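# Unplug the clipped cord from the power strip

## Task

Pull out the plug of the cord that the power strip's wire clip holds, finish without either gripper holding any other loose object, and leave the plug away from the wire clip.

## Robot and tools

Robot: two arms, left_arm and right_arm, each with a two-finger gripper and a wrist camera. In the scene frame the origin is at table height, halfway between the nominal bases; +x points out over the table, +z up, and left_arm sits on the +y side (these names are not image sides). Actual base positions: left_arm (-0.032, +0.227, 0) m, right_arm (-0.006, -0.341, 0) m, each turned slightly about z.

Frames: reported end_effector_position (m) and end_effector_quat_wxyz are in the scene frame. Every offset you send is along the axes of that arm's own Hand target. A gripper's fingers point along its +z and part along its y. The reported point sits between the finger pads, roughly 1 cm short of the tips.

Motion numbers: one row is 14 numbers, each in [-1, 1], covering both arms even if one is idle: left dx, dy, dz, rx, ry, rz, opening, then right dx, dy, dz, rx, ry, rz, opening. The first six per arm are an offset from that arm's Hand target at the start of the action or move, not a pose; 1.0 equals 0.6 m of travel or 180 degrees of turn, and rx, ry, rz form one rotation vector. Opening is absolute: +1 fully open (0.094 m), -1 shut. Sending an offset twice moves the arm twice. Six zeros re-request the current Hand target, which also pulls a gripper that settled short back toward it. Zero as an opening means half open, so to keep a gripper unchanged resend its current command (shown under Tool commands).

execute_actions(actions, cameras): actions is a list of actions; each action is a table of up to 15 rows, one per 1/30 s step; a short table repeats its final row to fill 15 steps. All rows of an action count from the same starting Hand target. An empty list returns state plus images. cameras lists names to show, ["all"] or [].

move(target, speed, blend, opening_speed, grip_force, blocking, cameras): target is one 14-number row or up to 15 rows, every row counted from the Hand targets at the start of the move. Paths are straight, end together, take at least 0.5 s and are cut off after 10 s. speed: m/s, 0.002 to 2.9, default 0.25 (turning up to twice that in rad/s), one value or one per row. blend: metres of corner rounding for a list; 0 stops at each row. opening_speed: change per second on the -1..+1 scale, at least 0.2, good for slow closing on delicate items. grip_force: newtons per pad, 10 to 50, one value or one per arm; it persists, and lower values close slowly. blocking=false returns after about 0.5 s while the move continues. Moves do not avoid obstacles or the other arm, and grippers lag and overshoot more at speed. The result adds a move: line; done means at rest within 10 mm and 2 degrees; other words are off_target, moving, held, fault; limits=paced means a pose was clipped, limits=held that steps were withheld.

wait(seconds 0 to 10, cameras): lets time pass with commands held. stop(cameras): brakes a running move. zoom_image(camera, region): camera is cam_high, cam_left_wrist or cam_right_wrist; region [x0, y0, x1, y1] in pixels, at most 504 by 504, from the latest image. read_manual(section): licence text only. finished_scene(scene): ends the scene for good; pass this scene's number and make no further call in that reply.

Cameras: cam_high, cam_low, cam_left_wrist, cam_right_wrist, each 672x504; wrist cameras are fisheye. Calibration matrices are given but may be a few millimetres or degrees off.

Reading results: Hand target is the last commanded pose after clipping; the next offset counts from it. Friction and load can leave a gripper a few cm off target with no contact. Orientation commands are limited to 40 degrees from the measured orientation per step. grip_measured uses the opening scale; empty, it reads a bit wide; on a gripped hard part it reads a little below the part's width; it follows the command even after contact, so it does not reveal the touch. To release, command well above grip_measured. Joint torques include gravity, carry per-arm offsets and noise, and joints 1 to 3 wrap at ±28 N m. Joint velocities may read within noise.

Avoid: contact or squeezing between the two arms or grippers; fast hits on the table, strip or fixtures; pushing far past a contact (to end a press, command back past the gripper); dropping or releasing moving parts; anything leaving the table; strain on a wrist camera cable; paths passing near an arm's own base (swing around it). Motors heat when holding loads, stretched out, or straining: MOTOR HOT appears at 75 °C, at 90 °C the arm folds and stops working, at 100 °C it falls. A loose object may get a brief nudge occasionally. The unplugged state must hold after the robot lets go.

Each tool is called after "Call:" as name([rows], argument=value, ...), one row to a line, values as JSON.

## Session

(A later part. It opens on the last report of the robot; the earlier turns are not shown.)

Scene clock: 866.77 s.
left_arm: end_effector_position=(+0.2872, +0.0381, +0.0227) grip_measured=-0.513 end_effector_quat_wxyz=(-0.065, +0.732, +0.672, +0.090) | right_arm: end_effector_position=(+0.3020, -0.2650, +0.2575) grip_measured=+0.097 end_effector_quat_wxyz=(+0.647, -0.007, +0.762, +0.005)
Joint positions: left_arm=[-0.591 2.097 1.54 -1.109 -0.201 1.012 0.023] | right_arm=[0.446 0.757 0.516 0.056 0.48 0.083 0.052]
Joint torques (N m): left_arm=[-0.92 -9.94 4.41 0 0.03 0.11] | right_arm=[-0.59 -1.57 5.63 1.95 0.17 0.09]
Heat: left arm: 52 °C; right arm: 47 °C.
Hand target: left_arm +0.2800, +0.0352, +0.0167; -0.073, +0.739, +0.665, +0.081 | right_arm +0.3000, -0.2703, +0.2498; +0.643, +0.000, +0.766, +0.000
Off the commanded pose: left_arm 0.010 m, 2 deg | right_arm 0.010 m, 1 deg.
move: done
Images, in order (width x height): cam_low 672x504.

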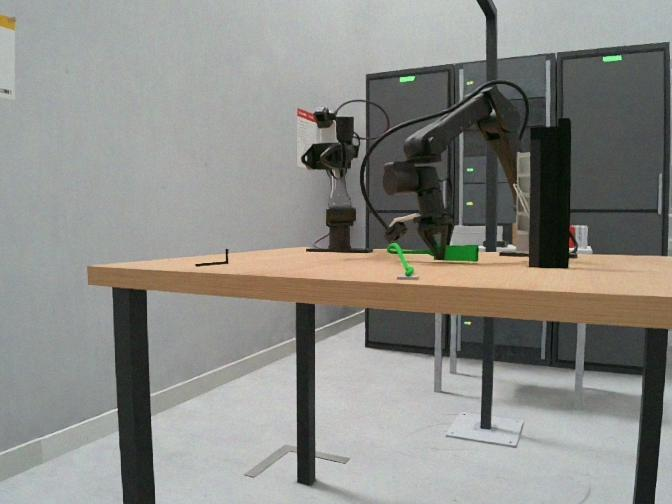

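Call:
move(target=[-0.0012,0,0.0049,0,0,0,-0.7, 0,0,0,0,0,0,0.1], speed=0.03, cameras=["cam_low","cam_left_wrist"])

Call:
zoom_image(camera="cam_low", region=[420, 220, 500, 280])

Scene clock: 870.50 s.
left_arm: end_effector_position=(+0.2889, +0.0368, +0.0225) grip_measured=-0.513 end_effector_quat_wxyz=(-0.061, +0.732, +0.673, +0.091) | right_arm: end_effector_position=(+0.3020, -0.2650, +0.2575) grip_measured=+0.097 end_effector_quat_wxyz=(+0.647, -0.007, +0.762, +0.005)
Joint positions: left_arm=[-0.591 2.097 1.54 -1.1 -0.201 1.012 0.023] | right_arm=[0.446 0.757 0.516 0.056 0.48 0.083 0.052]
Joint torques (N m): left_arm=[-0.88 -9.52 3.86 0.06 0.01 0.12] | right_arm=[-0.59 -1.57 5.59 1.97 0.16 0.08]
Heat: left arm: 51 °C; right arm: 47 °C.
Hand target: left_arm +0.2800, +0.0351, +0.0137; -0.073, +0.739, +0.665, +0.081 | right_arm +0.3000, -0.2703, +0.2498; +0.643, +0.000, +0.766, +0.000
Off the commanded pose: left_arm 0.013 m, 2 deg | right_arm 0.010 m, 1 deg.
move: off_target (left_arm)
camera_calibration:
cam_left_wrist: T_world_to_cam=[[-0.991309, 0.126325, -0.0367089, 0.28428], [0.0647803, 0.711634, 0.699557, -0.0119811], [0.114495, 0.691099, -0.713633, 0.0658284], [0, 0, 0, 1]] pos_world=[0.275049, -0.0728796, 0.0657944]
Images, in order (width x height): cam_low 672x504, cam_left_wrist 672x504.

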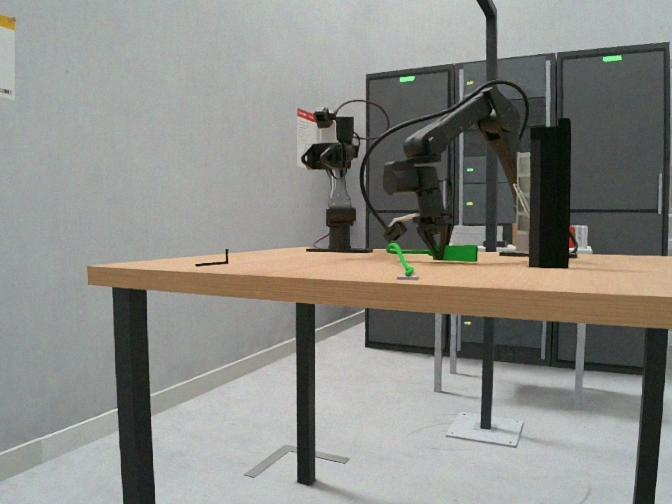

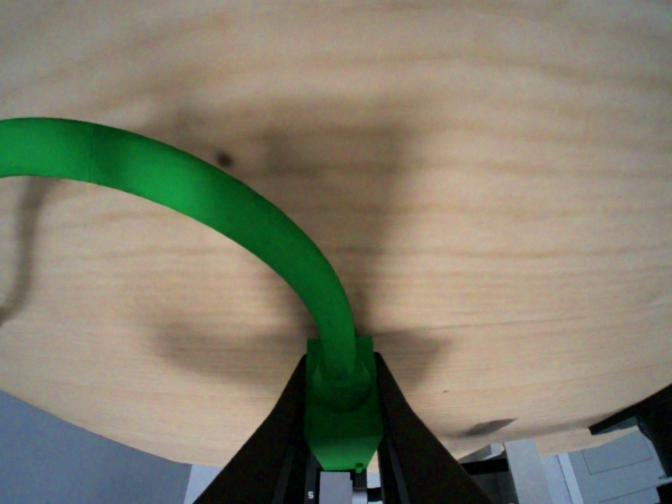

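Scaled by 6.300 from the camera's 672x504 image, which has a finer 960x720 frame.

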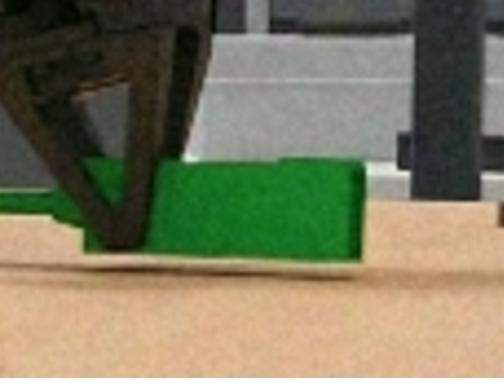

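Call:
move(target=[-0.0014,0,0.0066,0,0,0,-0.7, 0,0,0,0,0,0,0.1], speed=0.03, cameras=["cam_low"])

Call:
zoom_image(camera="cam_low", region=[420, 220, 500, 280])

Scene clock: 877.17 s.
left_arm: end_effector_position=(+0.2873, +0.0380, +0.0176) grip_measured=-0.513 end_effector_quat_wxyz=(-0.064, +0.732, +0.672, +0.090) | right_arm: end_effector_position=(+0.3020, -0.2650, +0.2575) grip_measured=+0.097 end_effector_quat_wxyz=(+0.647, -0.007, +0.762, +0.005)
Joint positions: left_arm=[-0.591 2.102 1.528 -1.089 -0.201 1.012 0.023] | right_arm=[0.446 0.757 0.516 0.056 0.48 0.083 0.052]
Joint torques (N m): left_arm=[-0.92 -9.51 4.1 0.12 -0.04 0.11] | right_arm=[-0.58 -1.55 5.63 1.96 0.14 0.09]
Heat: left arm: 50 °C; right arm: 47 °C.
Hand target: left_arm +0.2800, +0.0351, +0.0097; -0.073, +0.739, +0.665, +0.081 | right_arm +0.3000, -0.2703, +0.2498; +0.643, +0.000, +0.766, +0.000
Off the commanded pose: left_arm 0.011 m, 2 deg | right_arm 0.010 m, 1 deg.
move: off_target (left_arm)
Images, in order (width x height): cam_low 672x504.

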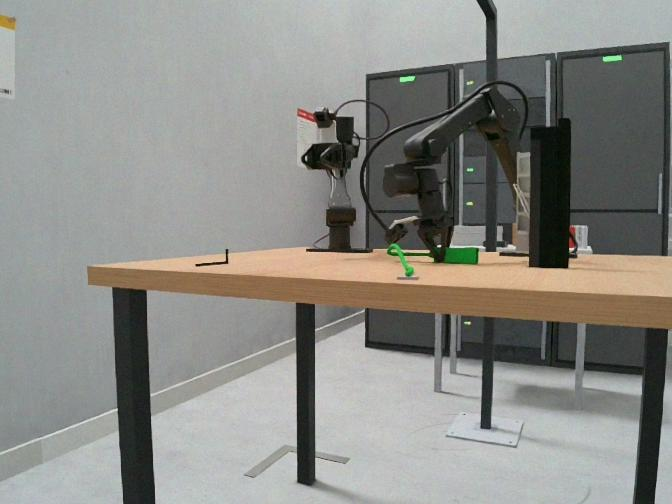

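Scaled by 6.300 from the camera's 672x504 image, which has a finer 960x720 frame.

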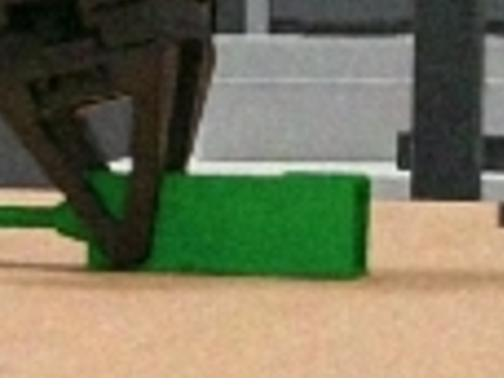

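Call:
move(target=[-0.0012,0,0.0049,0,0,0,-0.7, 0,0,0,0,0,0,0.1], speed=0.03, cameras=["cam_low"])

Call:
zoom_image(camera="cam_low", region=[420, 220, 500, 280])

Scene clock: 881.40 s.
left_arm: end_effector_position=(+0.2873, +0.0380, +0.0172) grip_measured=-0.513 end_effector_quat_wxyz=(-0.064, +0.732, +0.672, +0.090) | right_arm: end_effector_position=(+0.3020, -0.2650, +0.2575) grip_measured=+0.097 end_effector_quat_wxyz=(+0.647, -0.007, +0.762, +0.005)
Joint positions: left_arm=[-0.591 2.102 1.526 -1.087 -0.201 1.012 0.023] | right_arm=[0.446 0.757 0.516 0.056 0.48 0.083 0.052]
Joint torques (N m): left_arm=[-0.88 -9.24 3.74 0.17 0.04 0.13] | right_arm=[-0.59 -1.57 5.64 1.96 0.16 0.1]
Heat: left arm: 50 °C; right arm: 47 °C.
Hand target: left_arm +0.2800, +0.0350, +0.0067; -0.073, +0.739, +0.665, +0.081 | right_arm +0.3000, -0.2703, +0.2498; +0.643, +0.000, +0.766, +0.000
Off the commanded pose: left_arm 0.013 m, 2 deg | right_arm 0.010 m, 1 deg.
move: off_target (left_arm)
Images, in order (width x height): cam_low 672x504.

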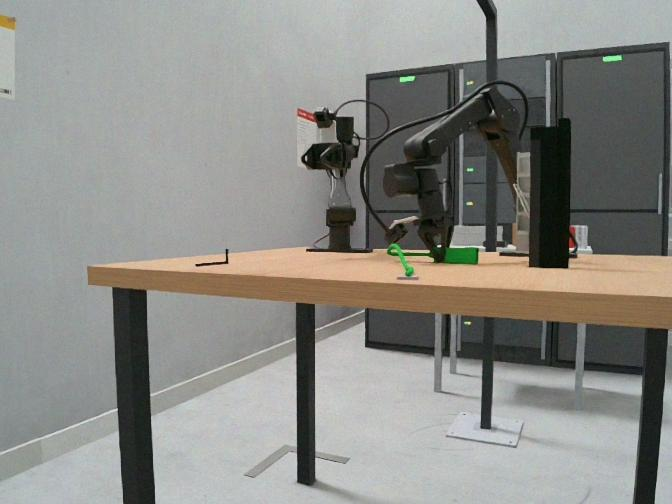

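Scaled by 6.300 from the camera's 672x504 image, which has a finer 960x720 frame.

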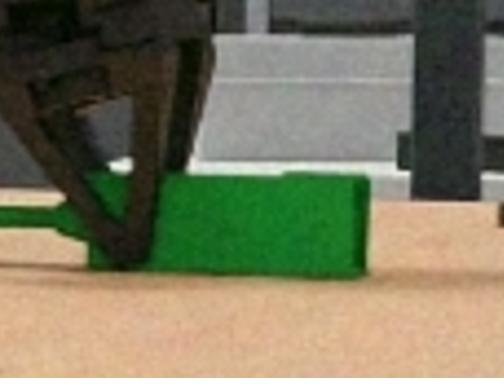

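Call:
move([
  [0.0022,0,-0.0098,0,0,0,-0.7, 0,0,0,0,0,0,0.1],
  [0.0022,0,-0.0098,0,0,0,-0.1, 0,0,0,0,0,0,0.1],
], speed=0.03, opening_speed=0.4, cameras=["cam_low","cam_left_wrist"])

Call:
zoom_image(camera="cam_low", region=[420, 220, 500, 280])

Scene clock: 886.20 s.
left_arm: end_effector_position=(+0.2862, +0.0366, +0.0171) grip_measured=-0.102 end_effector_quat_wxyz=(-0.064, +0.733, +0.671, +0.089) | right_arm: end_effector_position=(+0.3020, -0.2650, +0.2575) grip_measured=+0.097 end_effector_quat_wxyz=(+0.647, -0.007, +0.762, +0.005)
Joint positions: left_arm=[-0.595 2.102 1.526 -1.088 -0.199 1.012 0.042] | right_arm=[0.446 0.757 0.516 0.056 0.48 0.083 0.052]
Joint torques (N m): left_arm=[-0.5 -10.04 4.85 -0.02 0.01 0.11] | right_arm=[-0.58 -1.57 5.61 1.95 0.18 0.09]
Heat: left arm: 50 °C; right arm: 47 °C.
Hand target: left_arm +0.2799, +0.0350, +0.0127; -0.073, +0.739, +0.665, +0.081 | right_arm +0.3000, -0.2703, +0.2498; +0.643, +0.000, +0.766, +0.000
Off the commanded pose: left_arm 0.008 m, 2 deg | right_arm 0.010 m, 1 deg.
move: done
camera_calibration:
cam_left_wrist: T_world_to_cam=[[-0.991074, 0.130089, -0.0291389, 0.281097], [0.0724753, 0.709224, 0.701248, -0.0100433], [0.11189, 0.692877, -0.712322, 0.0631219], [0, 0, 0, 1]] pos_world=[0.272253, -0.0731804, 0.0601968]
Images, in order (width x height): cam_low 672x504, cam_left_wrist 672x504.

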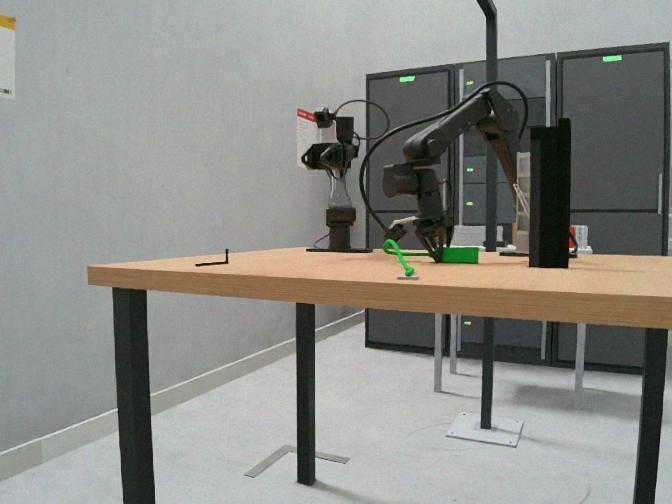

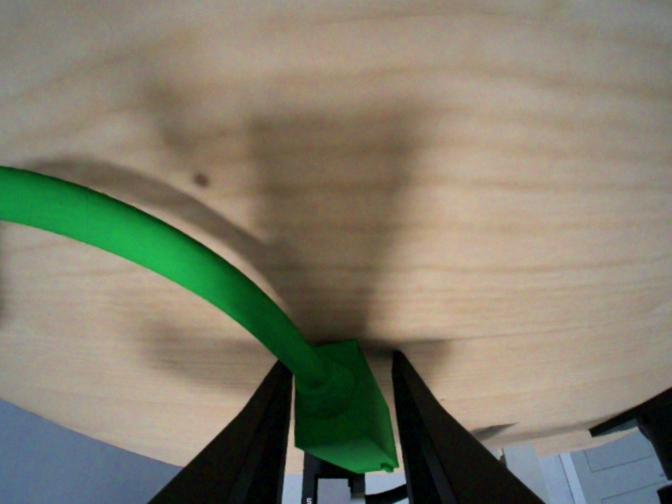

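Scaled by 6.300 from the camera's 672x504 image, which has a finer 960x720 frame.

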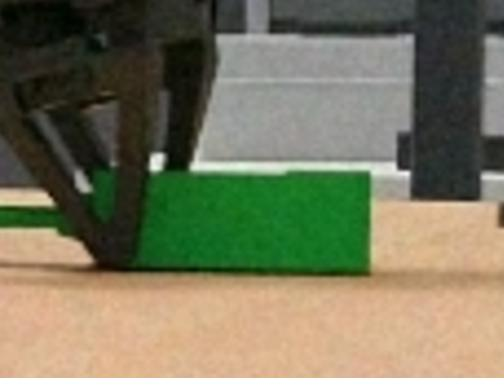

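Call:
move(target=[0,0,0,0,0,0,0.6, 0,0,0,0,0,0,0.1], speed=0.03, opening_speed=0.3, cameras=["cam_low","cam_left_wrist"])

Call:
zoom_image(camera="cam_low", region=[380, 200, 500, 290])

Scene clock: 892.17 s.
left_arm: end_effector_position=(+0.2862, +0.0366, +0.0171) grip_measured=+0.598 end_effector_quat_wxyz=(-0.064, +0.733, +0.671, +0.089) | right_arm: end_effector_position=(+0.3020, -0.2650, +0.2575) grip_measured=+0.097 end_effector_quat_wxyz=(+0.647, -0.007, +0.762, +0.005)
Joint positions: left_arm=[-0.595 2.102 1.526 -1.088 -0.199 1.012 0.075] | right_arm=[0.446 0.757 0.516 0.056 0.48 0.083 0.052]
Joint torques (N m): left_arm=[-0.79 -9.92 4.63 0.05 -0.02 0.14] | right_arm=[-0.59 -1.58 5.63 1.96 0.16 0.09]
Heat: left arm: 50 °C; right arm: 47 °C.
Hand target: left_arm +0.2799, +0.0350, +0.0127; -0.073, +0.739, +0.665, +0.081 | right_arm +0.3000, -0.2703, +0.2498; +0.643, +0.000, +0.766, +0.000
Off the commanded pose: left_arm 0.008 m, 2 deg | right_arm 0.010 m, 1 deg.
move: done
camera_calibration:
cam_left_wrist: T_world_to_cam=[[-0.991074, 0.130089, -0.0291389, 0.281097], [0.0724753, 0.709224, 0.701248, -0.0100433], [0.11189, 0.692877, -0.712322, 0.0631219], [0, 0, 0, 1]] pos_world=[0.272253, -0.0731804, 0.0601968]
Images, in order (width x height): cam_low 672x504, cam_left_wrist 672x504.

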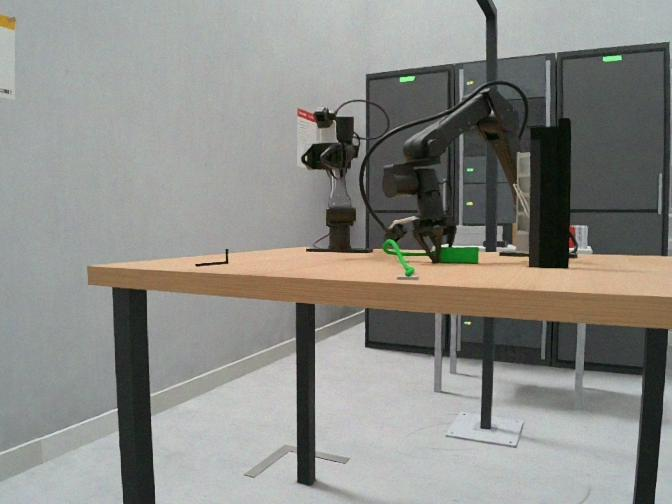

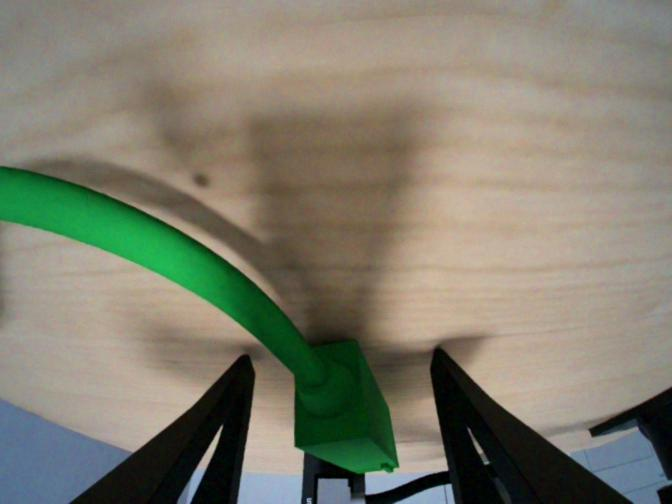

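Scaled by 4.200 from the camera's 672x504 image, which has a finer 960x720 frame.

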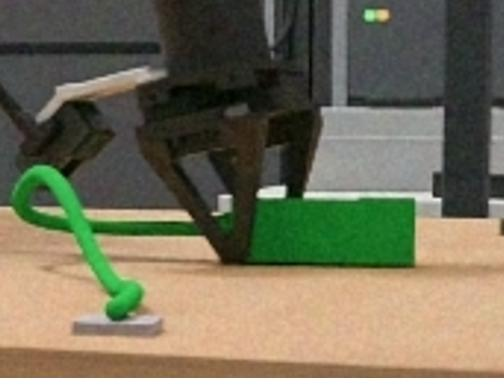

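Call:
move(target=[0.04698,0,-0.21162,0,0,0,0.6, 0,0,0,0,0,0,0.1], speed=0.1, cameras=["all"])

Call:
zoom_image(camera="cam_low", region=[370, 170, 570, 290])

Call:
zoom_image(camera="cam_left_wrist", region=[160, 60, 480, 460])

Scene clock: 900.23 s.
left_arm: end_effector_position=(+0.2806, +0.0406, +0.1275) grip_measured=+0.598 end_effector_quat_wxyz=(-0.089, +0.734, +0.668, +0.084) | right_arm: end_effector_position=(+0.3020, -0.2650, +0.2575) grip_measured=+0.097 end_effector_quat_wxyz=(+0.647, -0.007, +0.762, +0.005)
Joint positions: left_arm=[-0.595 2.069 1.913 -1.559 -0.198 1.012 0.075] | right_arm=[0.446 0.757 0.516 0.056 0.48 0.083 0.052]
Joint torques (N m): left_arm=[-0.54 -13.23 7.2 -0.11 -0.01 0.17] | right_arm=[-0.59 -1.55 5.61 1.95 0.17 0.08]
Heat: left arm: 50 °C; right arm: 47 °C.
Hand target: left_arm +0.2800, +0.0349, +0.1428; -0.073, +0.739, +0.665, +0.081 | right_arm +0.3000, -0.2703, +0.2498; +0.643, +0.000, +0.766, +0.000
Off the commanded pose: left_arm 0.016 m, 2 deg | right_arm 0.010 m, 1 deg.
joint sent to its limit (left arm) — joint 4 (wrist pitch), lower limit. The joint targets still meet the commanded pose.
move: off_target (left_arm)
camera_calibration:
cam_left_wrist: T_world_to_cam=[[-0.991372, 0.130174, 0.0153814, 0.272654], [0.101556, 0.688581, 0.718013, -0.0992645], [0.0828756, 0.71338, -0.695859, 0.144751], [0, 0, 0, 1]] pos_world=[0.268386, -0.0704037, 0.167806]
cam_right_wrist: T_world_to_cam=[[-0.00266229, -0.999865, -0.0161966, -0.264419], [-0.622141, 0.0143365, -0.782774, 0.446824], [0.782901, 0.00799258, -0.622095, 0.0285431], [0, 0, 0, 1]] pos_world=[0.254937, -0.271017, 0.363236]

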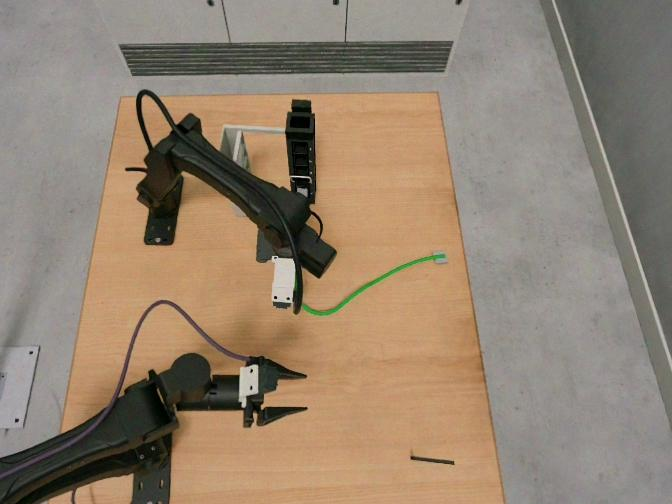

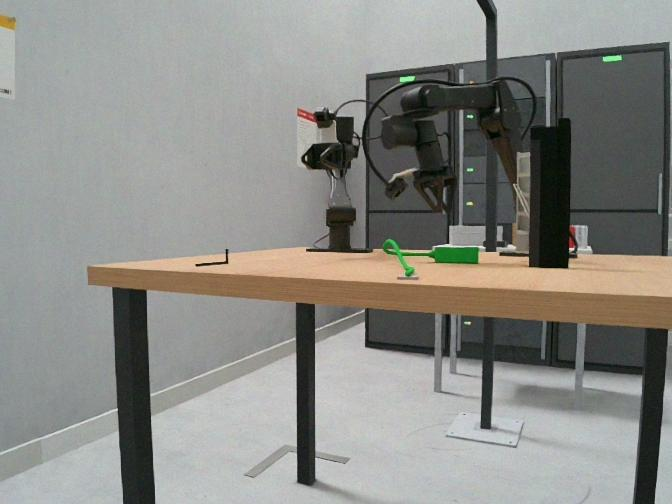

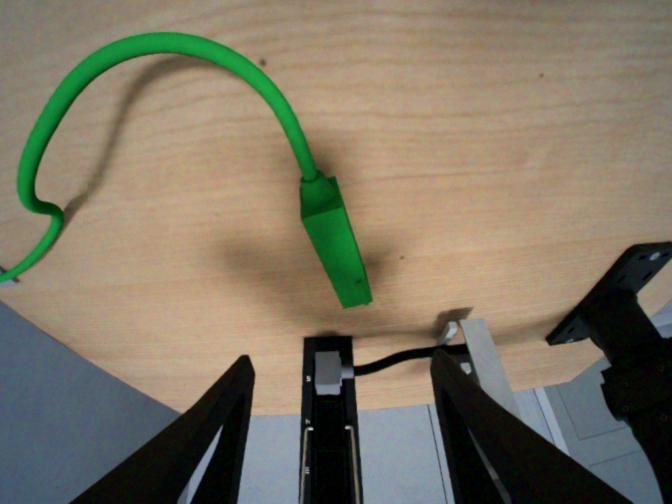

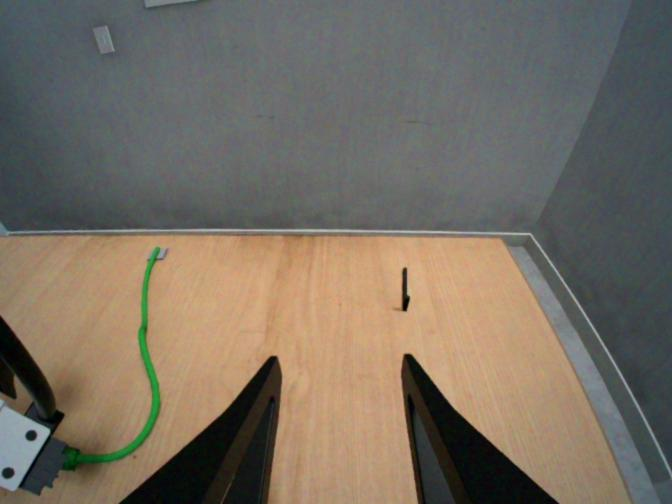

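Scaled by 2.520 from the camera's 672x504 image, which has a finer 960x720 frame.

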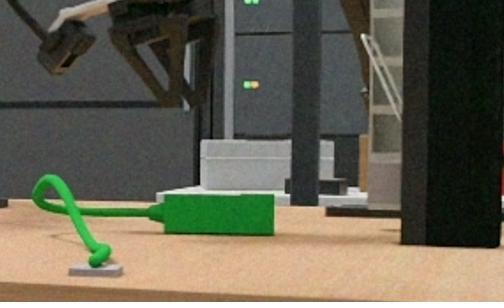

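Scaled by 1.260 from the camera's 672x504 image, which has a finer 960x720 frame.

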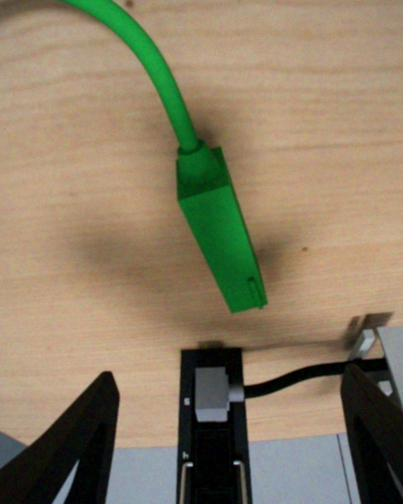

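Call:
finished_scene(scene=2)

The scene is finished: the task was done.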